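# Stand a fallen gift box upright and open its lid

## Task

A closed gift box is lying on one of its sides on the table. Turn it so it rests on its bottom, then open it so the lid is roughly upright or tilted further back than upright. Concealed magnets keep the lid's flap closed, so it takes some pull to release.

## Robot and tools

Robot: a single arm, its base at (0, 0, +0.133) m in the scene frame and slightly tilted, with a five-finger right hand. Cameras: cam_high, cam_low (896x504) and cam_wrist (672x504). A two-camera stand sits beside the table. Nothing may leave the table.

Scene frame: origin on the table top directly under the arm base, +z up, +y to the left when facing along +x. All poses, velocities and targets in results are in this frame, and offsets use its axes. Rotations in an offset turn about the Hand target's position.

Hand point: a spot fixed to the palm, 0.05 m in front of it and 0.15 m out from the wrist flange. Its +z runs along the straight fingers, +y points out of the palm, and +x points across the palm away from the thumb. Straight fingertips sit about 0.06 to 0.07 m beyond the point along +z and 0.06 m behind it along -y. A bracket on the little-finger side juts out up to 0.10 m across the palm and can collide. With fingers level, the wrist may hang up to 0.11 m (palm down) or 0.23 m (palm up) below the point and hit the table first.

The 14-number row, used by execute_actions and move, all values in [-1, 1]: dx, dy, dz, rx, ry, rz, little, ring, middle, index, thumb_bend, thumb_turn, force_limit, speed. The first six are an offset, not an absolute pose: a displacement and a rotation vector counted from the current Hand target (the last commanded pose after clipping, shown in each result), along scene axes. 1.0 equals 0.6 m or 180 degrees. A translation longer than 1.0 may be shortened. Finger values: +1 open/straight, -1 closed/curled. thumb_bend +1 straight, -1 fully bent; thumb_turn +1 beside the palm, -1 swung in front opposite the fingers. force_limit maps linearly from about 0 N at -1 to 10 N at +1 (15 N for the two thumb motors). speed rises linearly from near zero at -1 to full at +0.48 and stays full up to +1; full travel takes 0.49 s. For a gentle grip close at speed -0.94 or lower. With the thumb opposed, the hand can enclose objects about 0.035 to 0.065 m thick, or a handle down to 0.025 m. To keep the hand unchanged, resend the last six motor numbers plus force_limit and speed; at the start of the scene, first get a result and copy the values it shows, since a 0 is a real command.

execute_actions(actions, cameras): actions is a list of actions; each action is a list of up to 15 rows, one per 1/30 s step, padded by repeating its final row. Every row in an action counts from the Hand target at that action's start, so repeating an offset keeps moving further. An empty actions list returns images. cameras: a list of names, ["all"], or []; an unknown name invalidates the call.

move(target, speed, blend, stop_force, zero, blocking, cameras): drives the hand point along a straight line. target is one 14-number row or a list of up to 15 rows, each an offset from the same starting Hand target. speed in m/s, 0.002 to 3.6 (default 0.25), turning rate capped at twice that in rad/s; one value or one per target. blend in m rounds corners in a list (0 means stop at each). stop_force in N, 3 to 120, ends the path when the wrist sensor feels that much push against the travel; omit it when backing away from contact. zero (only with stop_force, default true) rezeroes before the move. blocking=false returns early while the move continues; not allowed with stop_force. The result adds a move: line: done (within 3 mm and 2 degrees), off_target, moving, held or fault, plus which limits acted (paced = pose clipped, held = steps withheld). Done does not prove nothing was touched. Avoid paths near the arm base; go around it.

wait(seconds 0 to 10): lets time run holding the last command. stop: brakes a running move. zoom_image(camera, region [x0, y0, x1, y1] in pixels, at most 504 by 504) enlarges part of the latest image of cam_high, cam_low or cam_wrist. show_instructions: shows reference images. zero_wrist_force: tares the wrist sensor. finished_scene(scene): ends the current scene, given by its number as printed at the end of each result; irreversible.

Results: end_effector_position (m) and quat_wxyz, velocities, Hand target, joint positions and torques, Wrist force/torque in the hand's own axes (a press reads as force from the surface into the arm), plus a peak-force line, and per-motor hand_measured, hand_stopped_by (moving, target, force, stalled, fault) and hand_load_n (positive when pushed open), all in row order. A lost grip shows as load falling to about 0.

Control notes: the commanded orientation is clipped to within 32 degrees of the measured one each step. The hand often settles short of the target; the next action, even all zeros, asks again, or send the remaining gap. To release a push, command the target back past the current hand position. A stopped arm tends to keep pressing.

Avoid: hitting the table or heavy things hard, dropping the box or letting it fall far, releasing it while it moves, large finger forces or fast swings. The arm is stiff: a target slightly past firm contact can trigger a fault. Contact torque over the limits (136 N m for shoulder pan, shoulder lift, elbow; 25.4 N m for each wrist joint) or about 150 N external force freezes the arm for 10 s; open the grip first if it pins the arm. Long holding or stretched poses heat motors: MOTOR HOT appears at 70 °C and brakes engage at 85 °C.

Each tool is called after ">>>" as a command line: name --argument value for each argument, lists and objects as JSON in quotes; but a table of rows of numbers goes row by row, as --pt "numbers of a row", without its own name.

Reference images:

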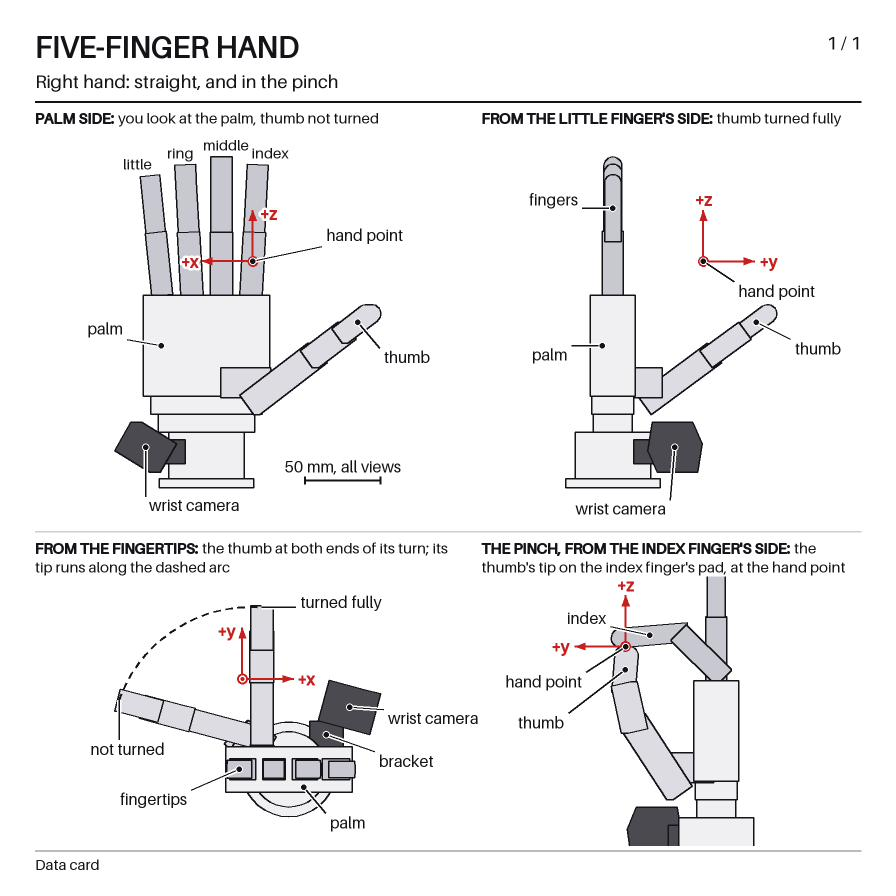

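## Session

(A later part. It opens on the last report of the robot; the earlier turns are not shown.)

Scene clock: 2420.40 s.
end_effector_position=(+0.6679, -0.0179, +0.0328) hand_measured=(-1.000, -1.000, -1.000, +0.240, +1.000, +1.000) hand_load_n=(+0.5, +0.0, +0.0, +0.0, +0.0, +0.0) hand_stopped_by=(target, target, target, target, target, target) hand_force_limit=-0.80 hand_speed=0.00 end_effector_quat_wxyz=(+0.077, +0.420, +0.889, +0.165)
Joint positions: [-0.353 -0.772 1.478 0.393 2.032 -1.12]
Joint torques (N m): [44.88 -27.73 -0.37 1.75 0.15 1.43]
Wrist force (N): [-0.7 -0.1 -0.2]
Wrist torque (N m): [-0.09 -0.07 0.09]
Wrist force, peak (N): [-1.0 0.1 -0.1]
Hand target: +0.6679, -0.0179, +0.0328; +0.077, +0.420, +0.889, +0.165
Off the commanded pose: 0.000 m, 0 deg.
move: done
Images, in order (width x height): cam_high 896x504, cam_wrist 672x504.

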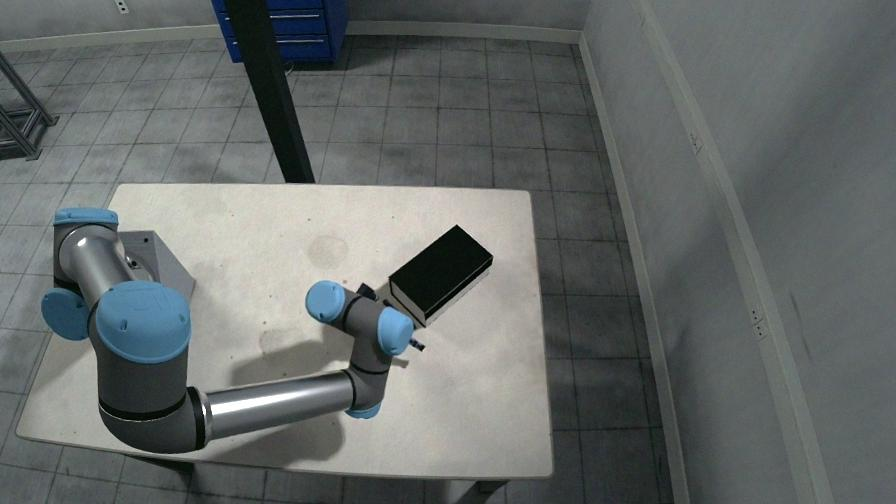

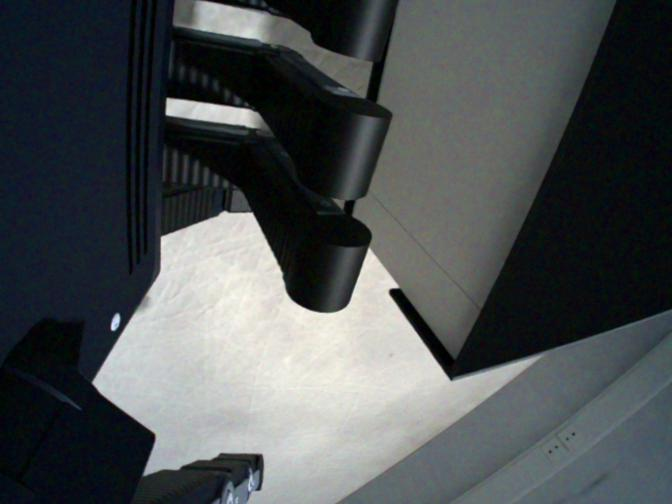

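>>> move --pt "-0.029 0.0089 0 0 0 0 -0.6 -0.6 -0.6 0.24 0.2 1 -0.8 0" --speed 0.08 --cameras '[]'

>>> move --target '[0,0,0.003,0,0,0,-0.6,-0.6,-0.6,0.24,0.2,-0.85,-0.8,0]' --speed 0.05 --cameras '["cam_wrist","cam_high"]'

>>> zoom_image --camera "cam_high" --region '[375, 290, 435, 340]'

Scene clock: 2442.93 s.
end_effector_position=(+0.6505, -0.0126, +0.0329) hand_measured=(-0.600, -0.600, -0.600, +0.240, +0.200, +1.000) hand_load_n=(+0.0, +0.0, +0.0, +0.0, -0.5, +0.0) hand_stopped_by=(target, target, target, target, target, target) hand_force_limit=-0.80 hand_speed=0.00 end_effector_quat_wxyz=(+0.077, +0.420, +0.889, +0.165)
Joint positions: [-0.353 -0.796 1.542 0.353 2.032 -1.12]
Joint torques (N m): [29.61 -26.76 -8.28 3.62 -2.09 -0.95]
Wrist force (N): [-0.7 -0.1 0.0]
Wrist torque (N m): [-0.10 -0.08 0.07]
Wrist force, peak (N): [-1.3 -0.1 0.4]
Hand target: +0.6505, -0.0125, +0.0328; +0.077, +0.420, +0.889, +0.165
Off the commanded pose: 0.000 m, 0 deg.
move: done
No camera images: "cameras" was empty.

Scene clock: 2444.13 s.
end_effector_position=(+0.6505, -0.0125, +0.0346) hand_measured=(-0.600, -0.600, -0.600, +0.240, +0.200, -0.796) hand_load_n=(+0.5, +0.0, +0.0, +0.0, +1.0, +3.0) hand_stopped_by=(target, target, target, target, target, force) hand_force_limit=-0.80 hand_speed=0.00 end_effector_quat_wxyz=(+0.077, +0.420, +0.889, +0.165)
Joint positions: [-0.351 -0.798 1.542 0.356 2.033 -1.118]
Joint torques (N m): [39.05 -41.73 -8.46 0.85 -0.76 -0.24]
Wrist force (N): [-0.7 -0.1 0.0]
Wrist torque (N m): [-0.11 -0.08 0.00]
Wrist force, peak (N): [-1.1 0.1 0.2]
Hand target: +0.6505, -0.0125, +0.0346; +0.077, +0.420, +0.889, +0.165
Off the commanded pose: 0.000 m, 0 deg.
move: done
Images, in order (width x height): cam_high 896x504, cam_wrist 672x504.

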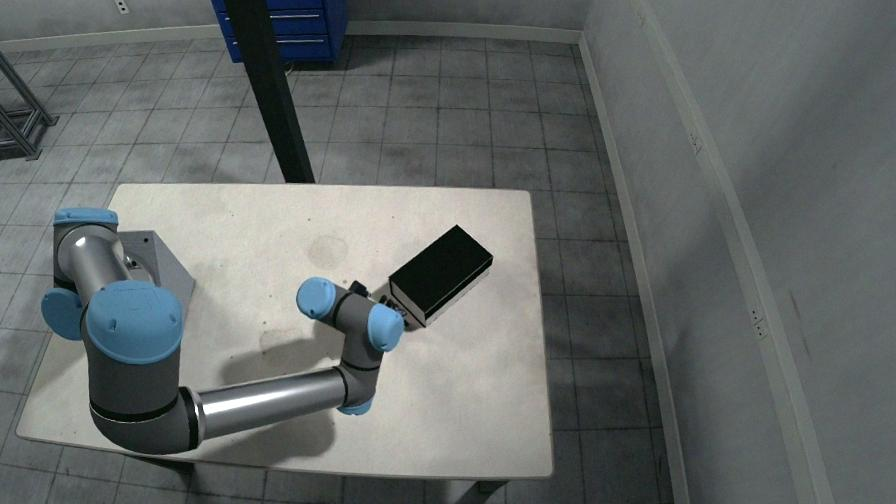

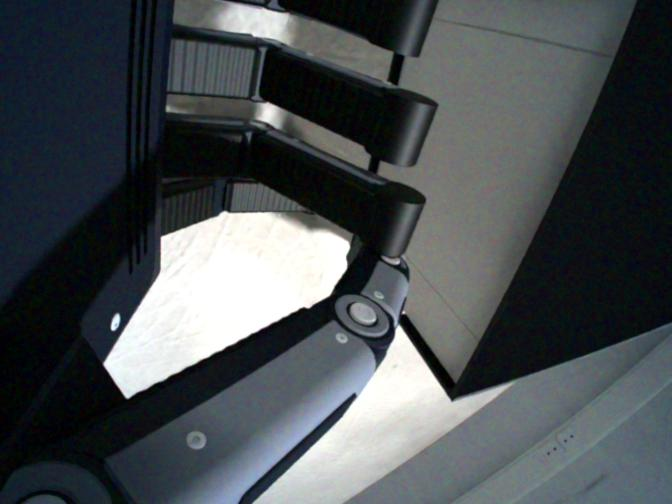

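Scaled by 8.400 from the camera's 896x504 image, which has a finer 1280x720 frame.

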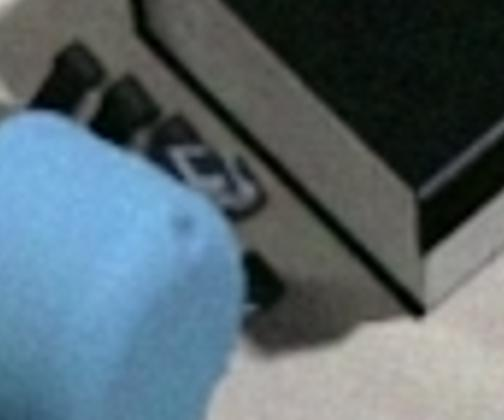

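>>> move --pt "0 0 0 0 0 0 -0.6 -0.6 -0.6 0.24 0.2 -0.7 -0.8 0" --pt "0.0364 0.0292 -0.002 0 0 0 -0.6 -0.6 -0.6 0.24 0.2 -0.7 -0.8 0" --speed 0.025 --cameras '["cam_wrist","cam_high","cam_low"]'

>>> zoom_image --camera "cam_high" --region '[375, 290, 435, 340]'

>>> zoom_image --camera "cam_wrist" --region '[300, 150, 500, 420]'

Scene clock: 2452.57 s.
end_effector_position=(+0.6723, +0.0051, +0.0334) hand_measured=(-0.600, -0.600, -0.600, +0.240, +0.200, -0.700) hand_load_n=(+0.0, +0.0, +0.0, +0.0, +0.0, +0.0) hand_stopped_by=(target, target, target, target, target, target) hand_force_limit=-0.80 hand_speed=0.00 end_effector_quat_wxyz=(+0.077, +0.420, +0.889, +0.165)
Joint positions: [-0.321 -0.733 1.457 0.39 2.047 -1.087]
Joint torques (N m): [30.46 -45.75 1.39 -0.11 -0.38 -0.69]
Wrist force (N): [-0.9 0.1 -0.3]
Wrist torque (N m): [-0.04 -0.06 0.03]
Wrist force, peak (N): [-1.1 -0.5 -1.2]
Hand target: +0.6723, +0.0050, +0.0334; +0.077, +0.420, +0.889, +0.165
Off the commanded pose: 0.000 m, 0 deg.
move: done

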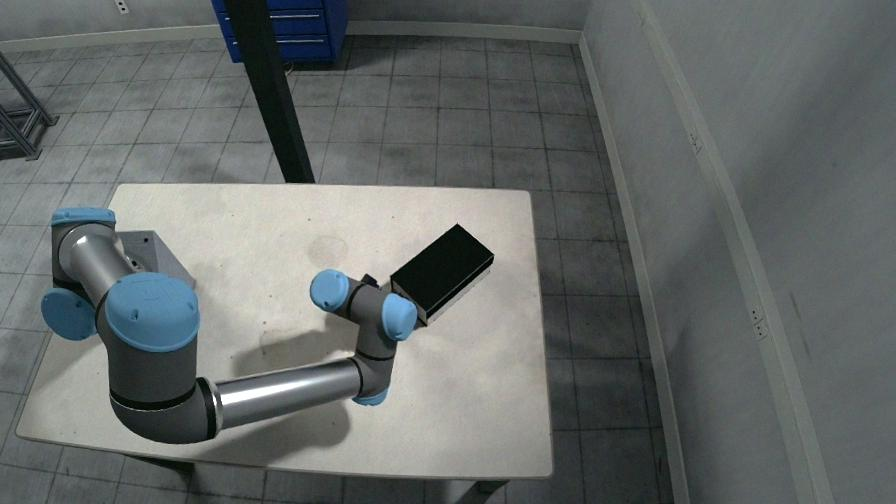

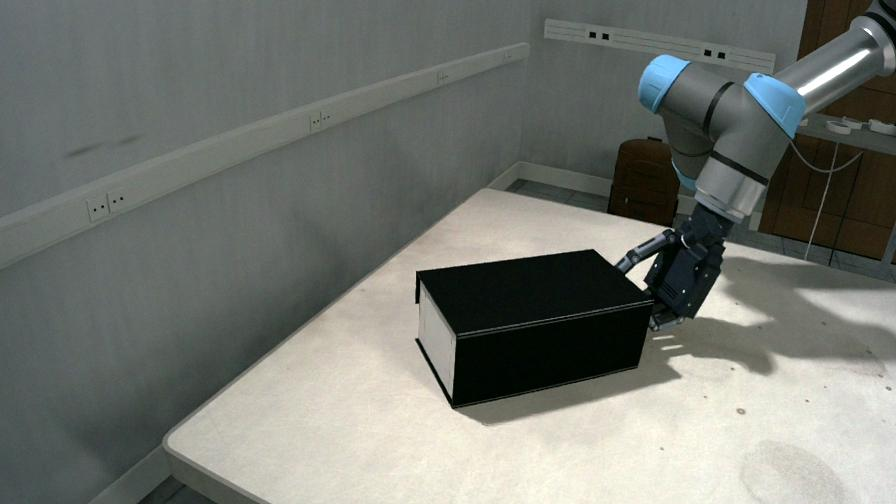

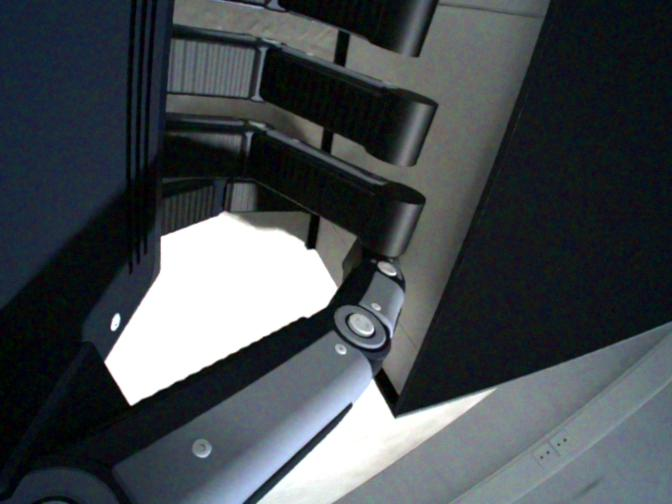

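Scaled by 8.400 from the camera's 896x504 image, which has a finer 1280x720 frame.

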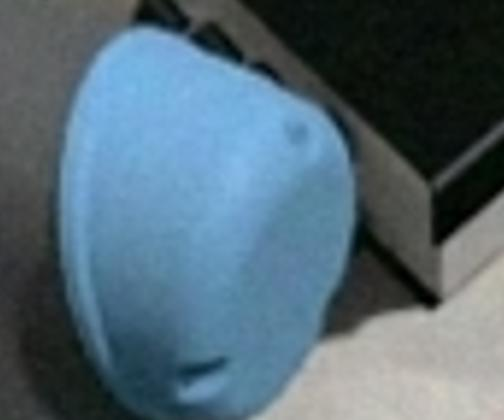

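Scaled by 1.867 from the camera's 672x504 image, which has a finer 960x720 frame.

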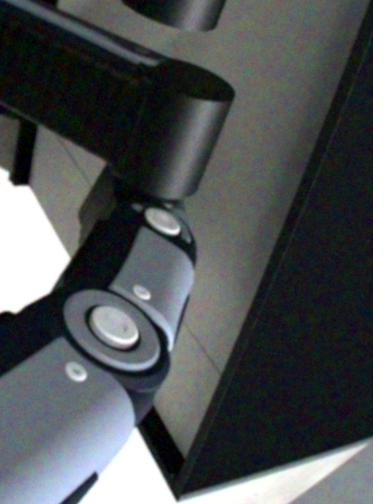

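>>> execute_actions --actions '[]'

Scene clock: 2478.23 s.
end_effector_position=(+0.6723, +0.0050, +0.0334) hand_measured=(-0.600, -0.600, -0.600, +0.240, +0.200, -0.700) hand_load_n=(+0.0, +0.0, +0.0, +0.0, +0.0, +0.0) hand_stopped_by=(target, target, target, target, target, target) hand_force_limit=-0.80 hand_speed=0.00 end_effector_quat_wxyz=(+0.077, +0.420, +0.889, +0.165)
Joint positions: [-0.321 -0.733 1.457 0.39 2.047 -1.087]
Joint velocities: within noise
Joint torques (N m): [31.78 -44.04 1.09 -1.09 -2.71 -1.25]
Motor temperatures (°C): [38 42 34 42 38 43]
Wrist force (N): [-0.6 0.2 -0.3]
Wrist torque (N m): [-0.04 -0.07 0.02]
Wrist force, peak (N): [-1.0 0.0 -0.5]
Hand target: +0.6723, +0.0050, +0.0334; +0.077, +0.420, +0.889, +0.165
Off the commanded pose: 0.000 m, 0 deg.

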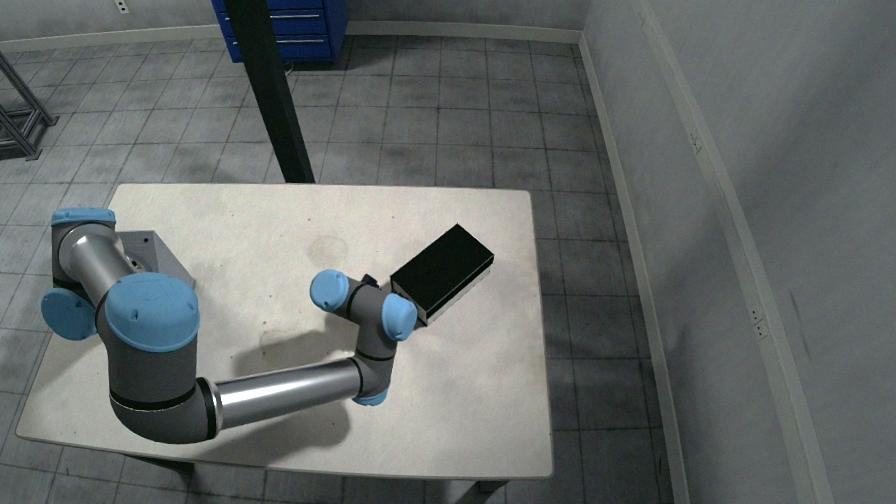

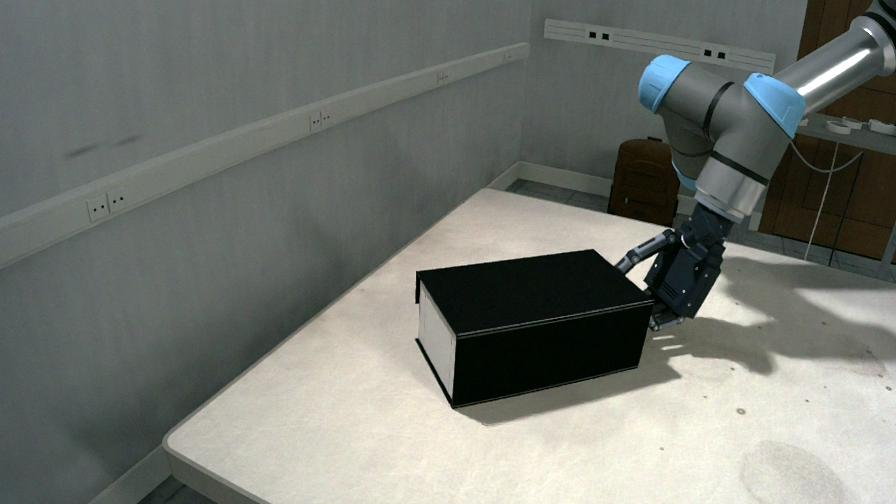

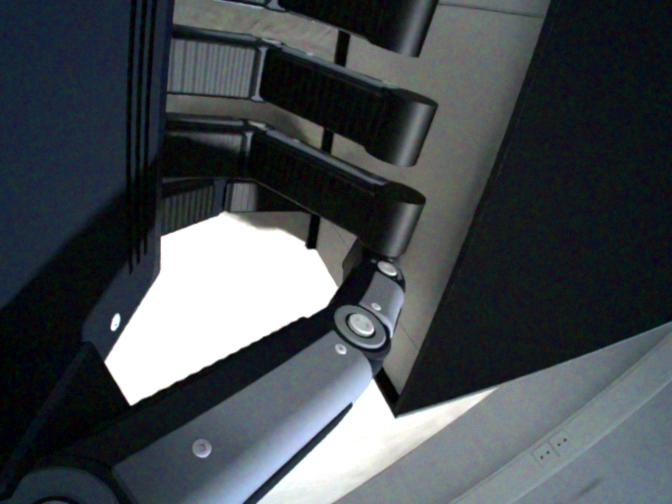

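>>> zoom_image --camera "cam_wrist" --region '[260, 180, 480, 440]'

>>> zoom_image --camera "cam_high" --region '[375, 210, 515, 330]'

>>> zoom_image --camera "cam_low" --region '[590, 210, 740, 350]'

Scaled by 1.938 from the camera's 672x504 image, which has a finer 960x720 frame.

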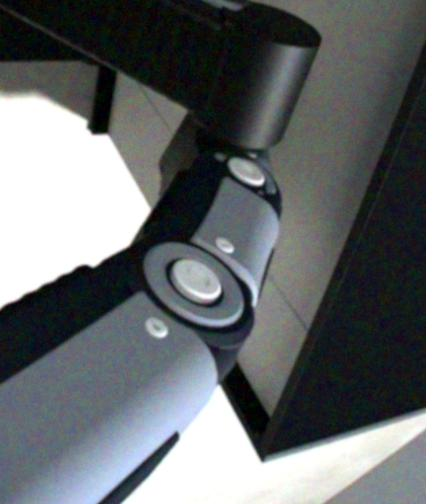

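Scaled by 3.600 from the camera's 896x504 image, which has a finer 1280x720 frame.

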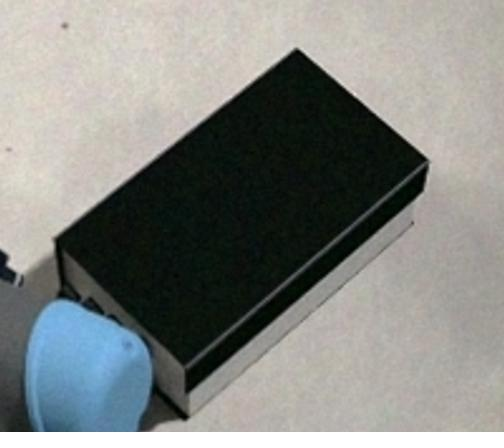

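Scaled by 3.360 from the camera's 896x504 image, which has a finer 1280x720 frame.

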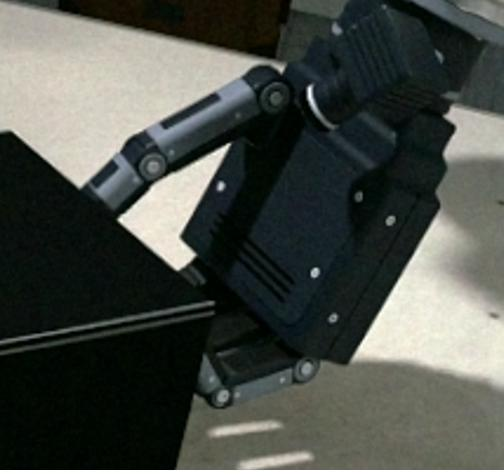

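>>> move --pt "-0.00833 -0.00692 0.00783 0.03175 -0.0386 0 -0.6 -0.6 -0.6 0.24 0.2 -0.7 -0.8 0" --pt "-0.00833 -0.00692 0.00783 0.03175 -0.0386 0 -0.6 -0.6 -0.6 0.32 0.2 -0.7 -0.8 0" --speed 0.03 --cameras '["cam_high","cam_wrist","cam_low"]'

Scene clock: 2611.30 s.
end_effector_position=(+0.6673, +0.0008, +0.0381) hand_measured=(-0.600, -0.600, -0.600, +0.320, +0.200, -0.700) hand_load_n=(+0.0, +0.5, +0.0, +0.0, +0.0, +0.0) hand_stopped_by=(target, target, target, target, target, target) hand_force_limit=-0.80 hand_speed=0.00 end_effector_quat_wxyz=(+0.110, +0.413, +0.873, +0.235)
Joint positions: [-0.394 -0.813 1.584 0.245 1.868 -1.185]
Joint torques (N m): [43.87 -26.6 -9.54 3.65 0.75 1.5]
Wrist force (N): [-0.8 0.4 0.1]
Wrist torque (N m): [-0.03 -0.05 0.07]
Wrist force, peak (N): [-1.0 0.4 0.0]
Hand target: +0.6673, +0.0009, +0.0381; +0.110, +0.413, +0.873, +0.235
Off the commanded pose: 0.000 m, 0 deg.
move: done

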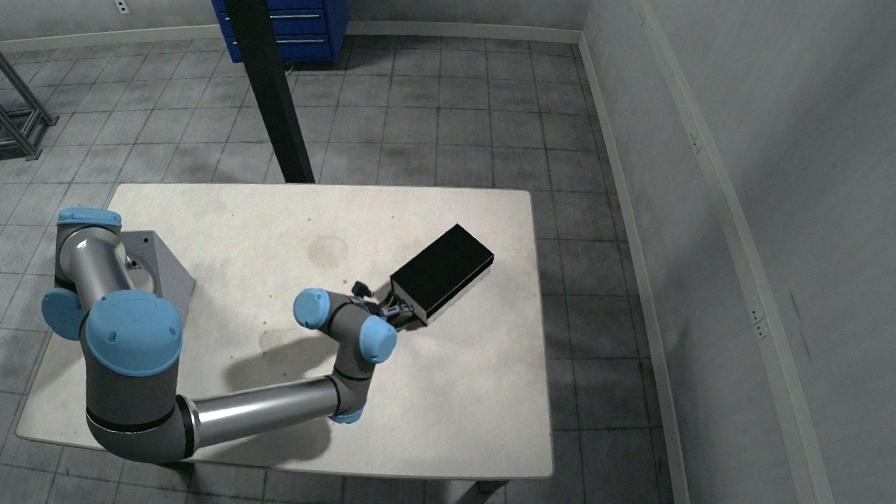

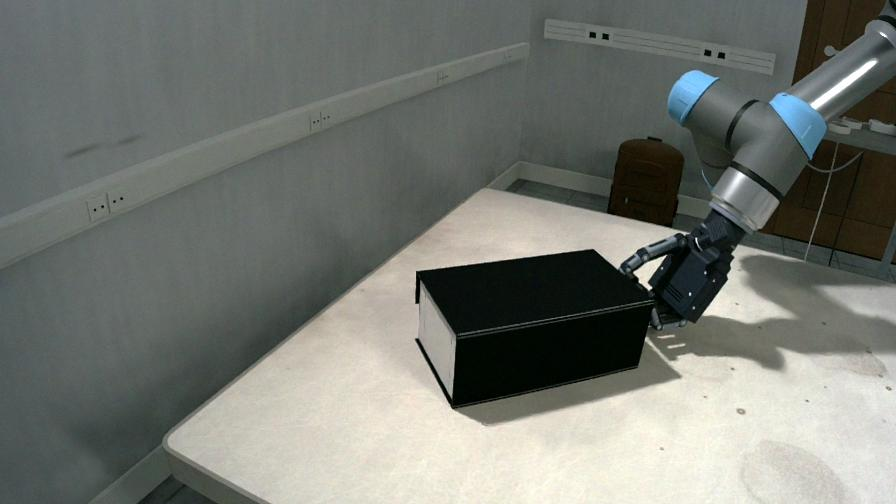

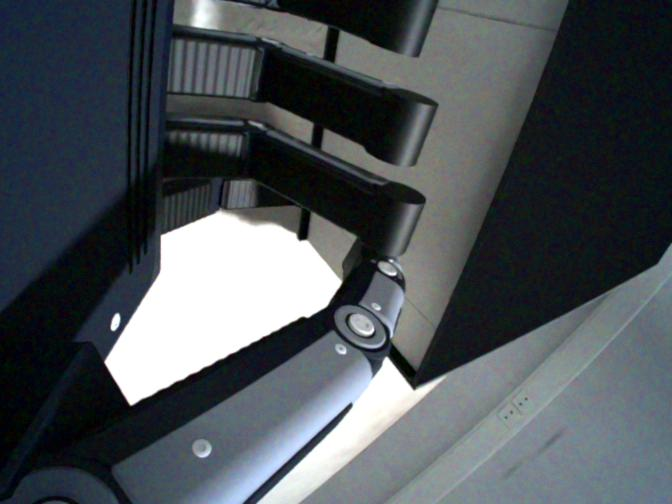

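>>> zoom_image --camera "cam_high" --region '[375, 280, 445, 340]'

>>> zoom_image --camera "cam_wrist" --region '[300, 220, 460, 420]'

Scaled by 7.200 from the camera's 896x504 image, which has a finer 1280x720 frame.

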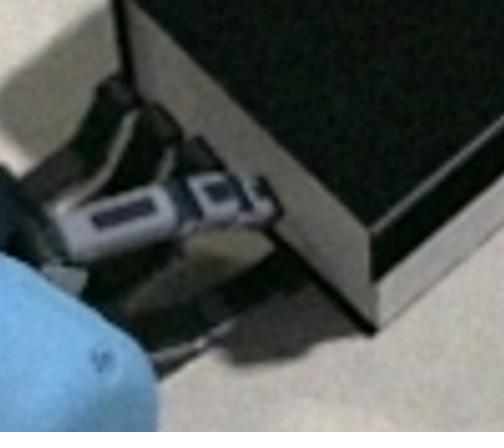

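Scaled by 2.520 from the camera's 672x504 image, which has a finer 960x720 frame.

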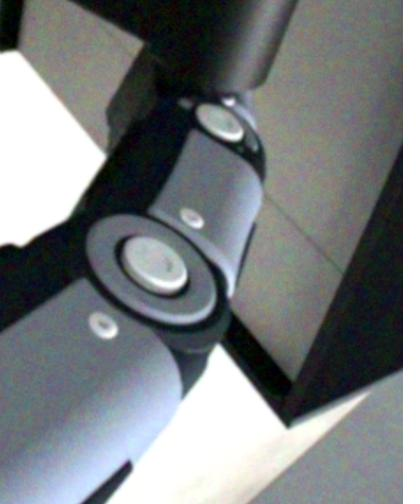

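>>> zoom_image --camera "cam_high" --region '[390, 290, 435, 330]'

Scaled by 11.200 from the camera's 896x504 image, which has a finer 1280x720 frame.

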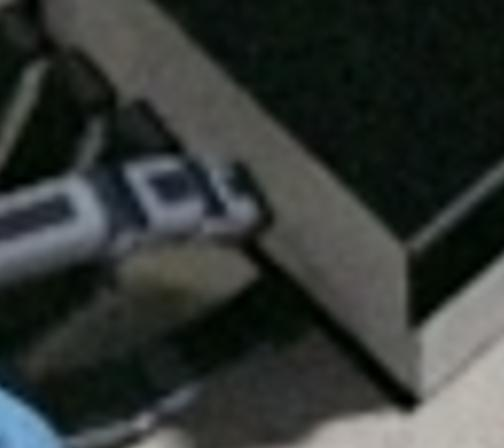

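>>> move --target '[0.00577,0.0048,0,0,0,0,-0.6,-0.6,-0.6,0.32,0.2,-0.7,-0.8,0]' --speed 0.01 --cameras '["cam_high","cam_wrist"]'

>>> zoom_image --camera "cam_high" --region '[390, 290, 435, 330]'

Scene clock: 2627.70 s.
end_effector_position=(+0.6708, +0.0038, +0.0381) hand_measured=(-0.600, -0.600, -0.600, +0.320, +0.200, -0.700) hand_load_n=(+0.0, +0.5, +0.0, +0.0, +0.0, +0.0) hand_stopped_by=(target, target, target, target, target, target) hand_force_limit=-0.80 hand_speed=0.00 end_effector_quat_wxyz=(+0.110, +0.413, +0.873, +0.235)
Joint positions: [-0.389 -0.803 1.572 0.249 1.871 -1.179]
Joint torques (N m): [37.37 -38.92 0.5 3.04 0.36 0.81]
Wrist force (N): [-1.0 0.3 -0.1]
Wrist torque (N m): [-0.04 -0.01 -0.03]
Wrist force, peak (N): [-1.2 0.2 0.1]
Hand target: +0.6708, +0.0037, +0.0381; +0.110, +0.413, +0.873, +0.235
Off the commanded pose: 0.000 m, 0 deg.
move: done
Images, in order (width x height): cam_high 896x504, cam_wrist 672x504.

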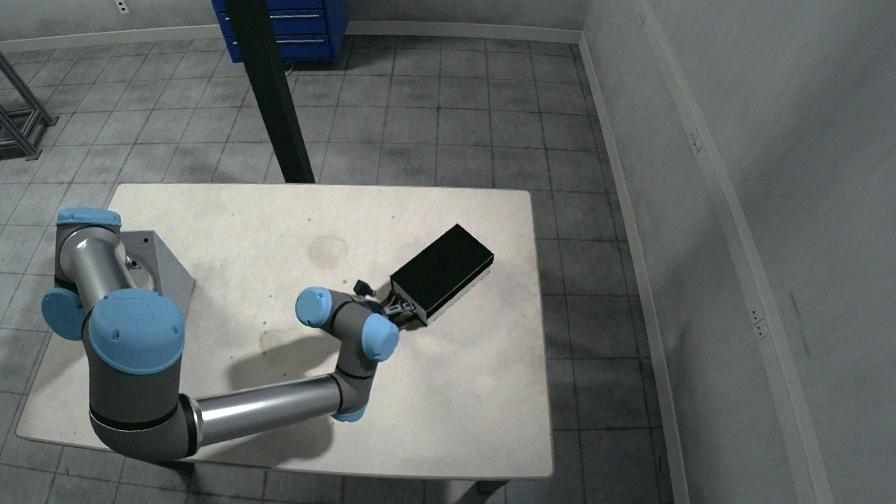

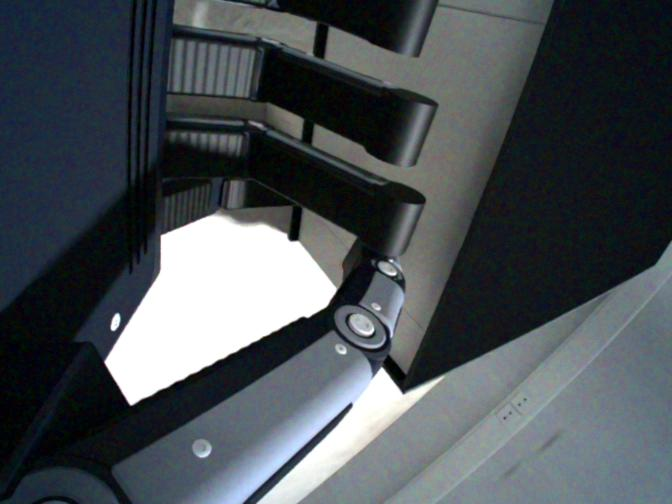

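Scaled by 11.200 from the camera's 896x504 image, which has a finer 1280x720 frame.

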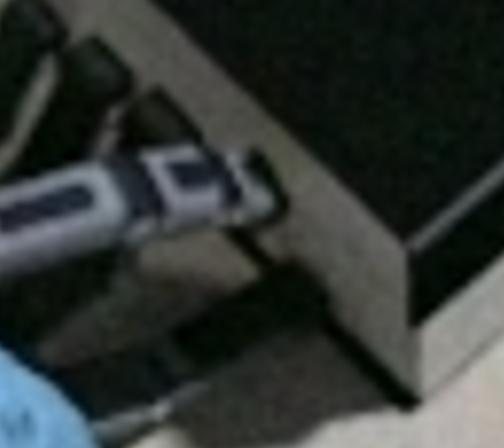

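>>> move --target '[0.00308,0.00256,0,0,0,0,-0.6,-0.6,-0.6,0.32,0.2,-0.7,-0.8,0]' --speed 0.01 --cameras '["cam_high","cam_wrist"]'

>>> zoom_image --camera "cam_high" --region '[390, 290, 435, 330]'

Scene clock: 2641.00 s.
end_effector_position=(+0.6726, +0.0053, +0.0381) hand_measured=(-0.600, -0.600, -0.600, +0.320, +0.200, -0.700) hand_load_n=(+0.0, +0.0, +0.0, +0.0, +0.0, +0.0) hand_stopped_by=(target, target, target, target, target, target) hand_force_limit=-0.80 hand_speed=0.00 end_effector_quat_wxyz=(+0.110, +0.413, +0.873, +0.235)
Joint positions: [-0.386 -0.798 1.565 0.252 1.873 -1.177]
Joint torques (N m): [40.98 -32.82 -3.57 3.11 0.43 0.96]
Wrist force (N): [-0.6 0.1 -0.5]
Wrist torque (N m): [0.02 -0.11 0.00]
Wrist force, peak (N): [-1.4 0.2 -0.8]
Hand target: +0.6726, +0.0053, +0.0381; +0.110, +0.413, +0.873, +0.235
Off the commanded pose: 0.000 m, 0 deg.
move: done
Images, in order (width x height): cam_high 896x504, cam_wrist 672x504.

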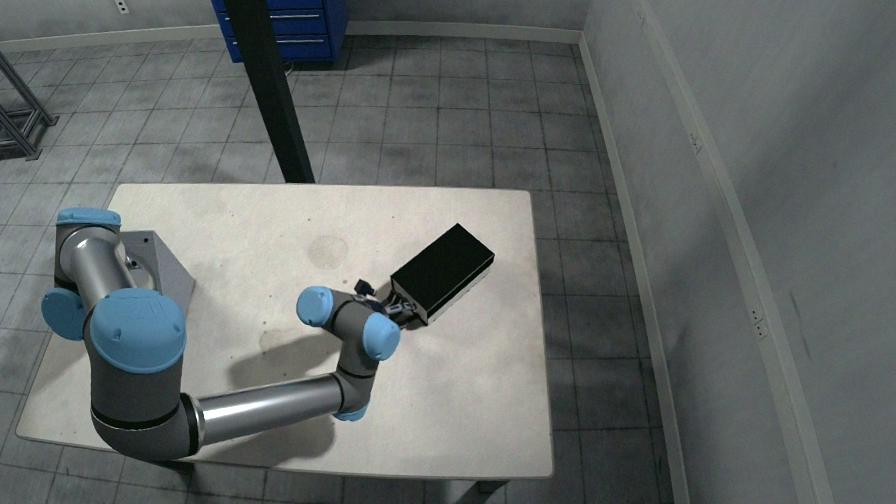

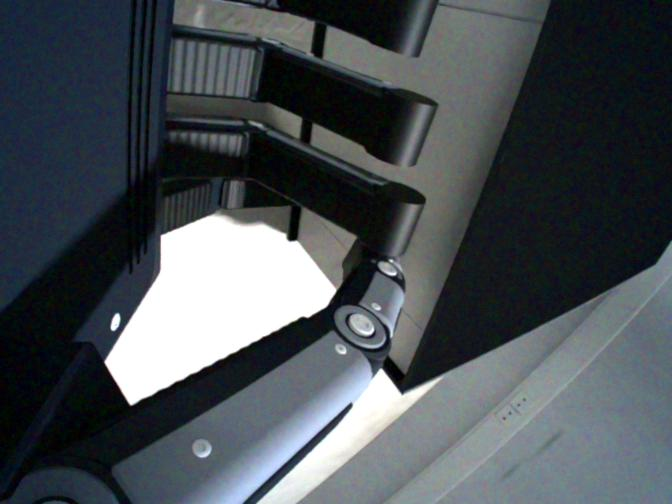

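Scaled by 11.200 from the camera's 896x504 image, which has a finer 1280x720 frame.

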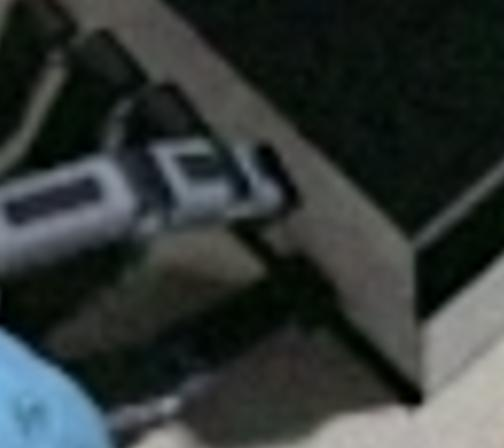

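>>> move --target '[0,0,-0.015,0,0,0,-0.6,-0.6,-0.6,0.32,0.2,-0.7,-0.8,0]' --speed 0.005 --stop_force 3 --cameras '["cam_high","cam_wrist"]'

>>> zoom_image --camera "cam_high" --region '[390, 290, 435, 330]'

Scene clock: 2646.63 s.
end_effector_position=(+0.6726, +0.0053, +0.0330) hand_measured=(-0.600, -0.600, -0.600, +0.320, +0.200, -0.700) hand_load_n=(+0.0, +0.0, +0.0, -3.0, +0.0, +0.0) hand_stopped_by=(target, target, target, target, target, target) hand_force_limit=-0.80 hand_speed=0.00 end_effector_quat_wxyz=(+0.110, +0.413, +0.873, +0.235)
Joint positions: [-0.393 -0.793 1.566 0.244 1.869 -1.183]
Joint torques (N m): [43.5 -42.19 -3.24 3.47 1.04 1.35]
Wrist force (N): [-0.9 0.9 -2.8]
Wrist torque (N m): [-0.05 -0.05 0.07]
Wrist force, peak (N): [-1.5 0.3 -4.5]
Hand target: +0.6726, +0.0053, +0.0330; +0.110, +0.413, +0.873, +0.235 (not the last commanded pose)
Off the commanded pose: 0.004 m, 0 deg.
move: contact
Images, in order (width x height): cam_high 896x504, cam_wrist 672x504.

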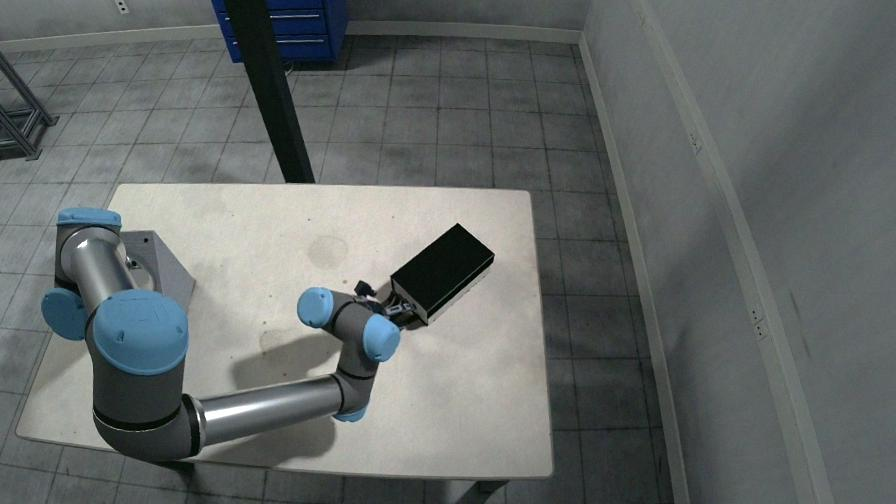

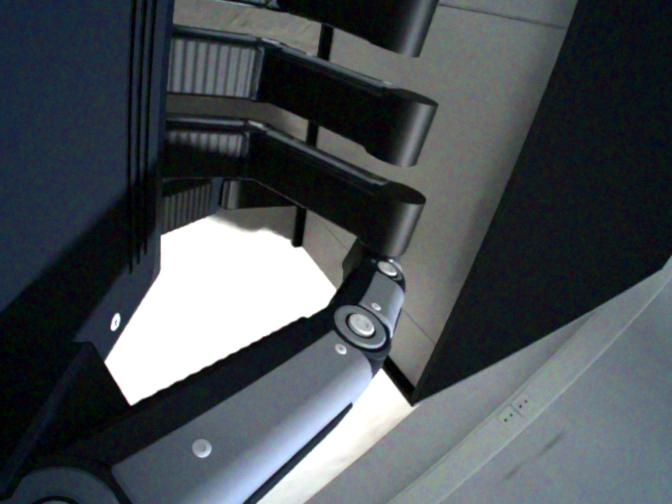

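Scaled by 11.200 from the camera's 896x504 image, which has a finer 1280x720 frame.

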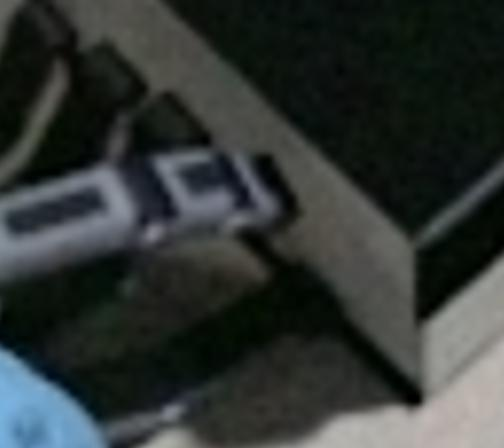

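>>> move --target '[0,0,0,0,0,0,-0.6,-0.6,-0.6,0.32,0.34,-0.7,-0.8,-0.7]' --speed 0.01 --cameras '["cam_high","cam_wrist"]'

>>> zoom_image --camera "cam_high" --region '[390, 290, 435, 330]'

Scene clock: 2657.43 s.
end_effector_position=(+0.6726, +0.0053, +0.0330) hand_measured=(-0.600, -0.600, -0.600, +0.320, +0.340, -0.700) hand_load_n=(+0.0, +0.0, +0.0, -0.5, -0.5, +0.0) hand_stopped_by=(target, target, target, target, target, target) hand_force_limit=-0.80 hand_speed=-0.70 end_effector_quat_wxyz=(+0.110, +0.413, +0.873, +0.235)
Joint positions: [-0.393 -0.793 1.566 0.244 1.869 -1.183]
Joint torques (N m): [43.12 -42.19 -8.15 3.53 0.25 1.27]
Wrist force (N): [-1.0 0.2 -0.8]
Wrist torque (N m): [-0.02 -0.03 0.07]
Wrist force, peak (N): [-1.1 1.0 -3.1]
Hand target: +0.6726, +0.0053, +0.0330; +0.110, +0.413, +0.873, +0.235
Off the commanded pose: 0.000 m, 0 deg.
move: done
Images, in order (width x height): cam_high 896x504, cam_wrist 672x504.

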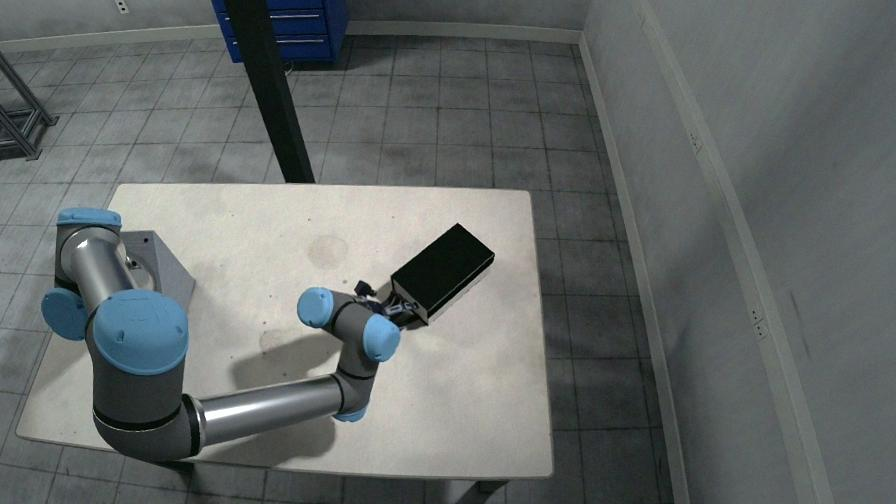

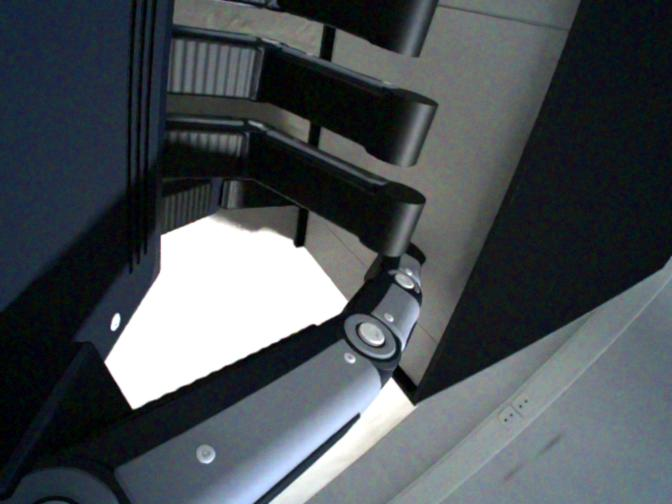

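Scaled by 11.200 from the camera's 896x504 image, which has a finer 1280x720 frame.

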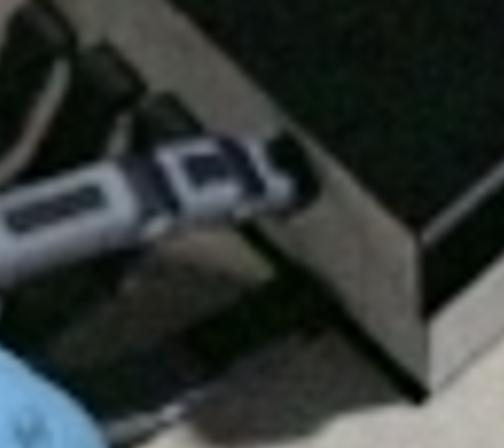

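>>> move --pt "0 0 0.0025 0 0 0 -0.6 -0.6 -0.6 0.32 0.34 -0.7 -0.8 -0.7" --pt "0.00282 0.00234 0.00333 -0.01058 0.01287 0 -0.6 -0.6 -0.6 0.32 0.34 -0.7 -0.8 -0.7" --pt "0.00602 0.005 0.00333 -0.01058 0.01287 0 -0.6 -0.6 -0.6 0.32 0.34 -0.7 -0.8 -0.7" --speed 0.01 --cameras '["cam_high","cam_wrist"]'

>>> zoom_image --camera "cam_high" --region '[390, 290, 435, 330]'

Scene clock: 2704.30 s.
end_effector_position=(+0.6763, +0.0083, +0.0350) hand_measured=(-0.600, -0.600, -0.600, +0.320, +0.340, -0.700) hand_load_n=(+0.0, +0.0, +0.0, +0.0, +0.0, +0.5) hand_stopped_by=(target, target, target, target, target, target) hand_force_limit=-0.80 hand_speed=-0.70 end_effector_quat_wxyz=(+0.099, +0.415, +0.879, +0.212)
Joint positions: [-0.359 -0.766 1.518 0.297 1.934 -1.146]
Joint torques (N m): [37.08 -40.67 0.59 2.83 0.45 0.72]
Wrist force (N): [-0.9 -0.2 -1.0]
Wrist torque (N m): [-0.07 -0.06 0.00]
Wrist force, peak (N): [-1.0 0.1 -1.2]
Hand target: +0.6762, +0.0083, +0.0350; +0.099, +0.415, +0.879, +0.212
Off the commanded pose: 0.000 m, 0 deg.
move: done
Images, in order (width x height): cam_high 896x504, cam_wrist 672x504.

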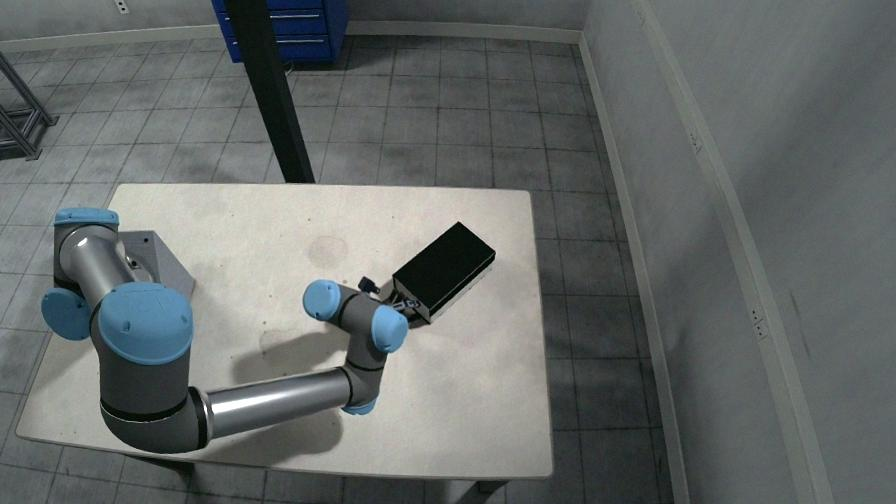

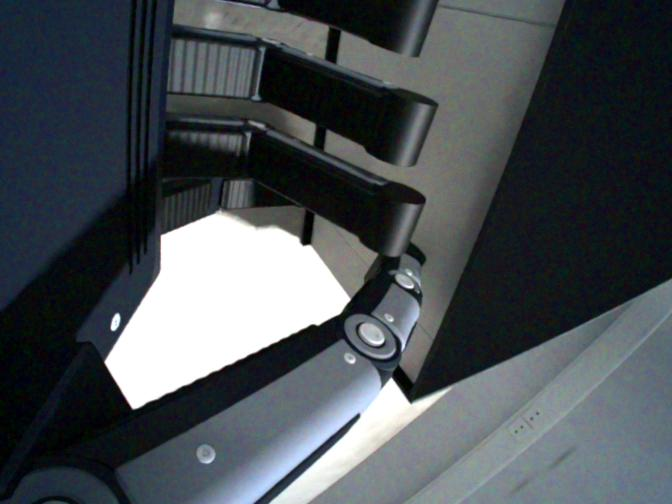

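Scaled by 11.200 from the camera's 896x504 image, which has a finer 1280x720 frame.

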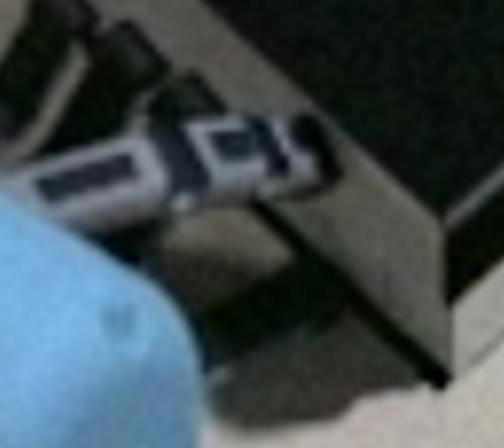

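>>> zoom_image --camera "cam_high" --region '[385, 215, 505, 335]'

Scaled by 4.200 from the camera's 896x504 image, which has a finer 1280x720 frame.

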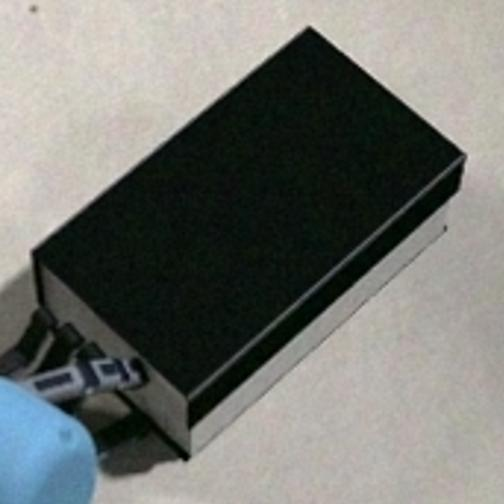

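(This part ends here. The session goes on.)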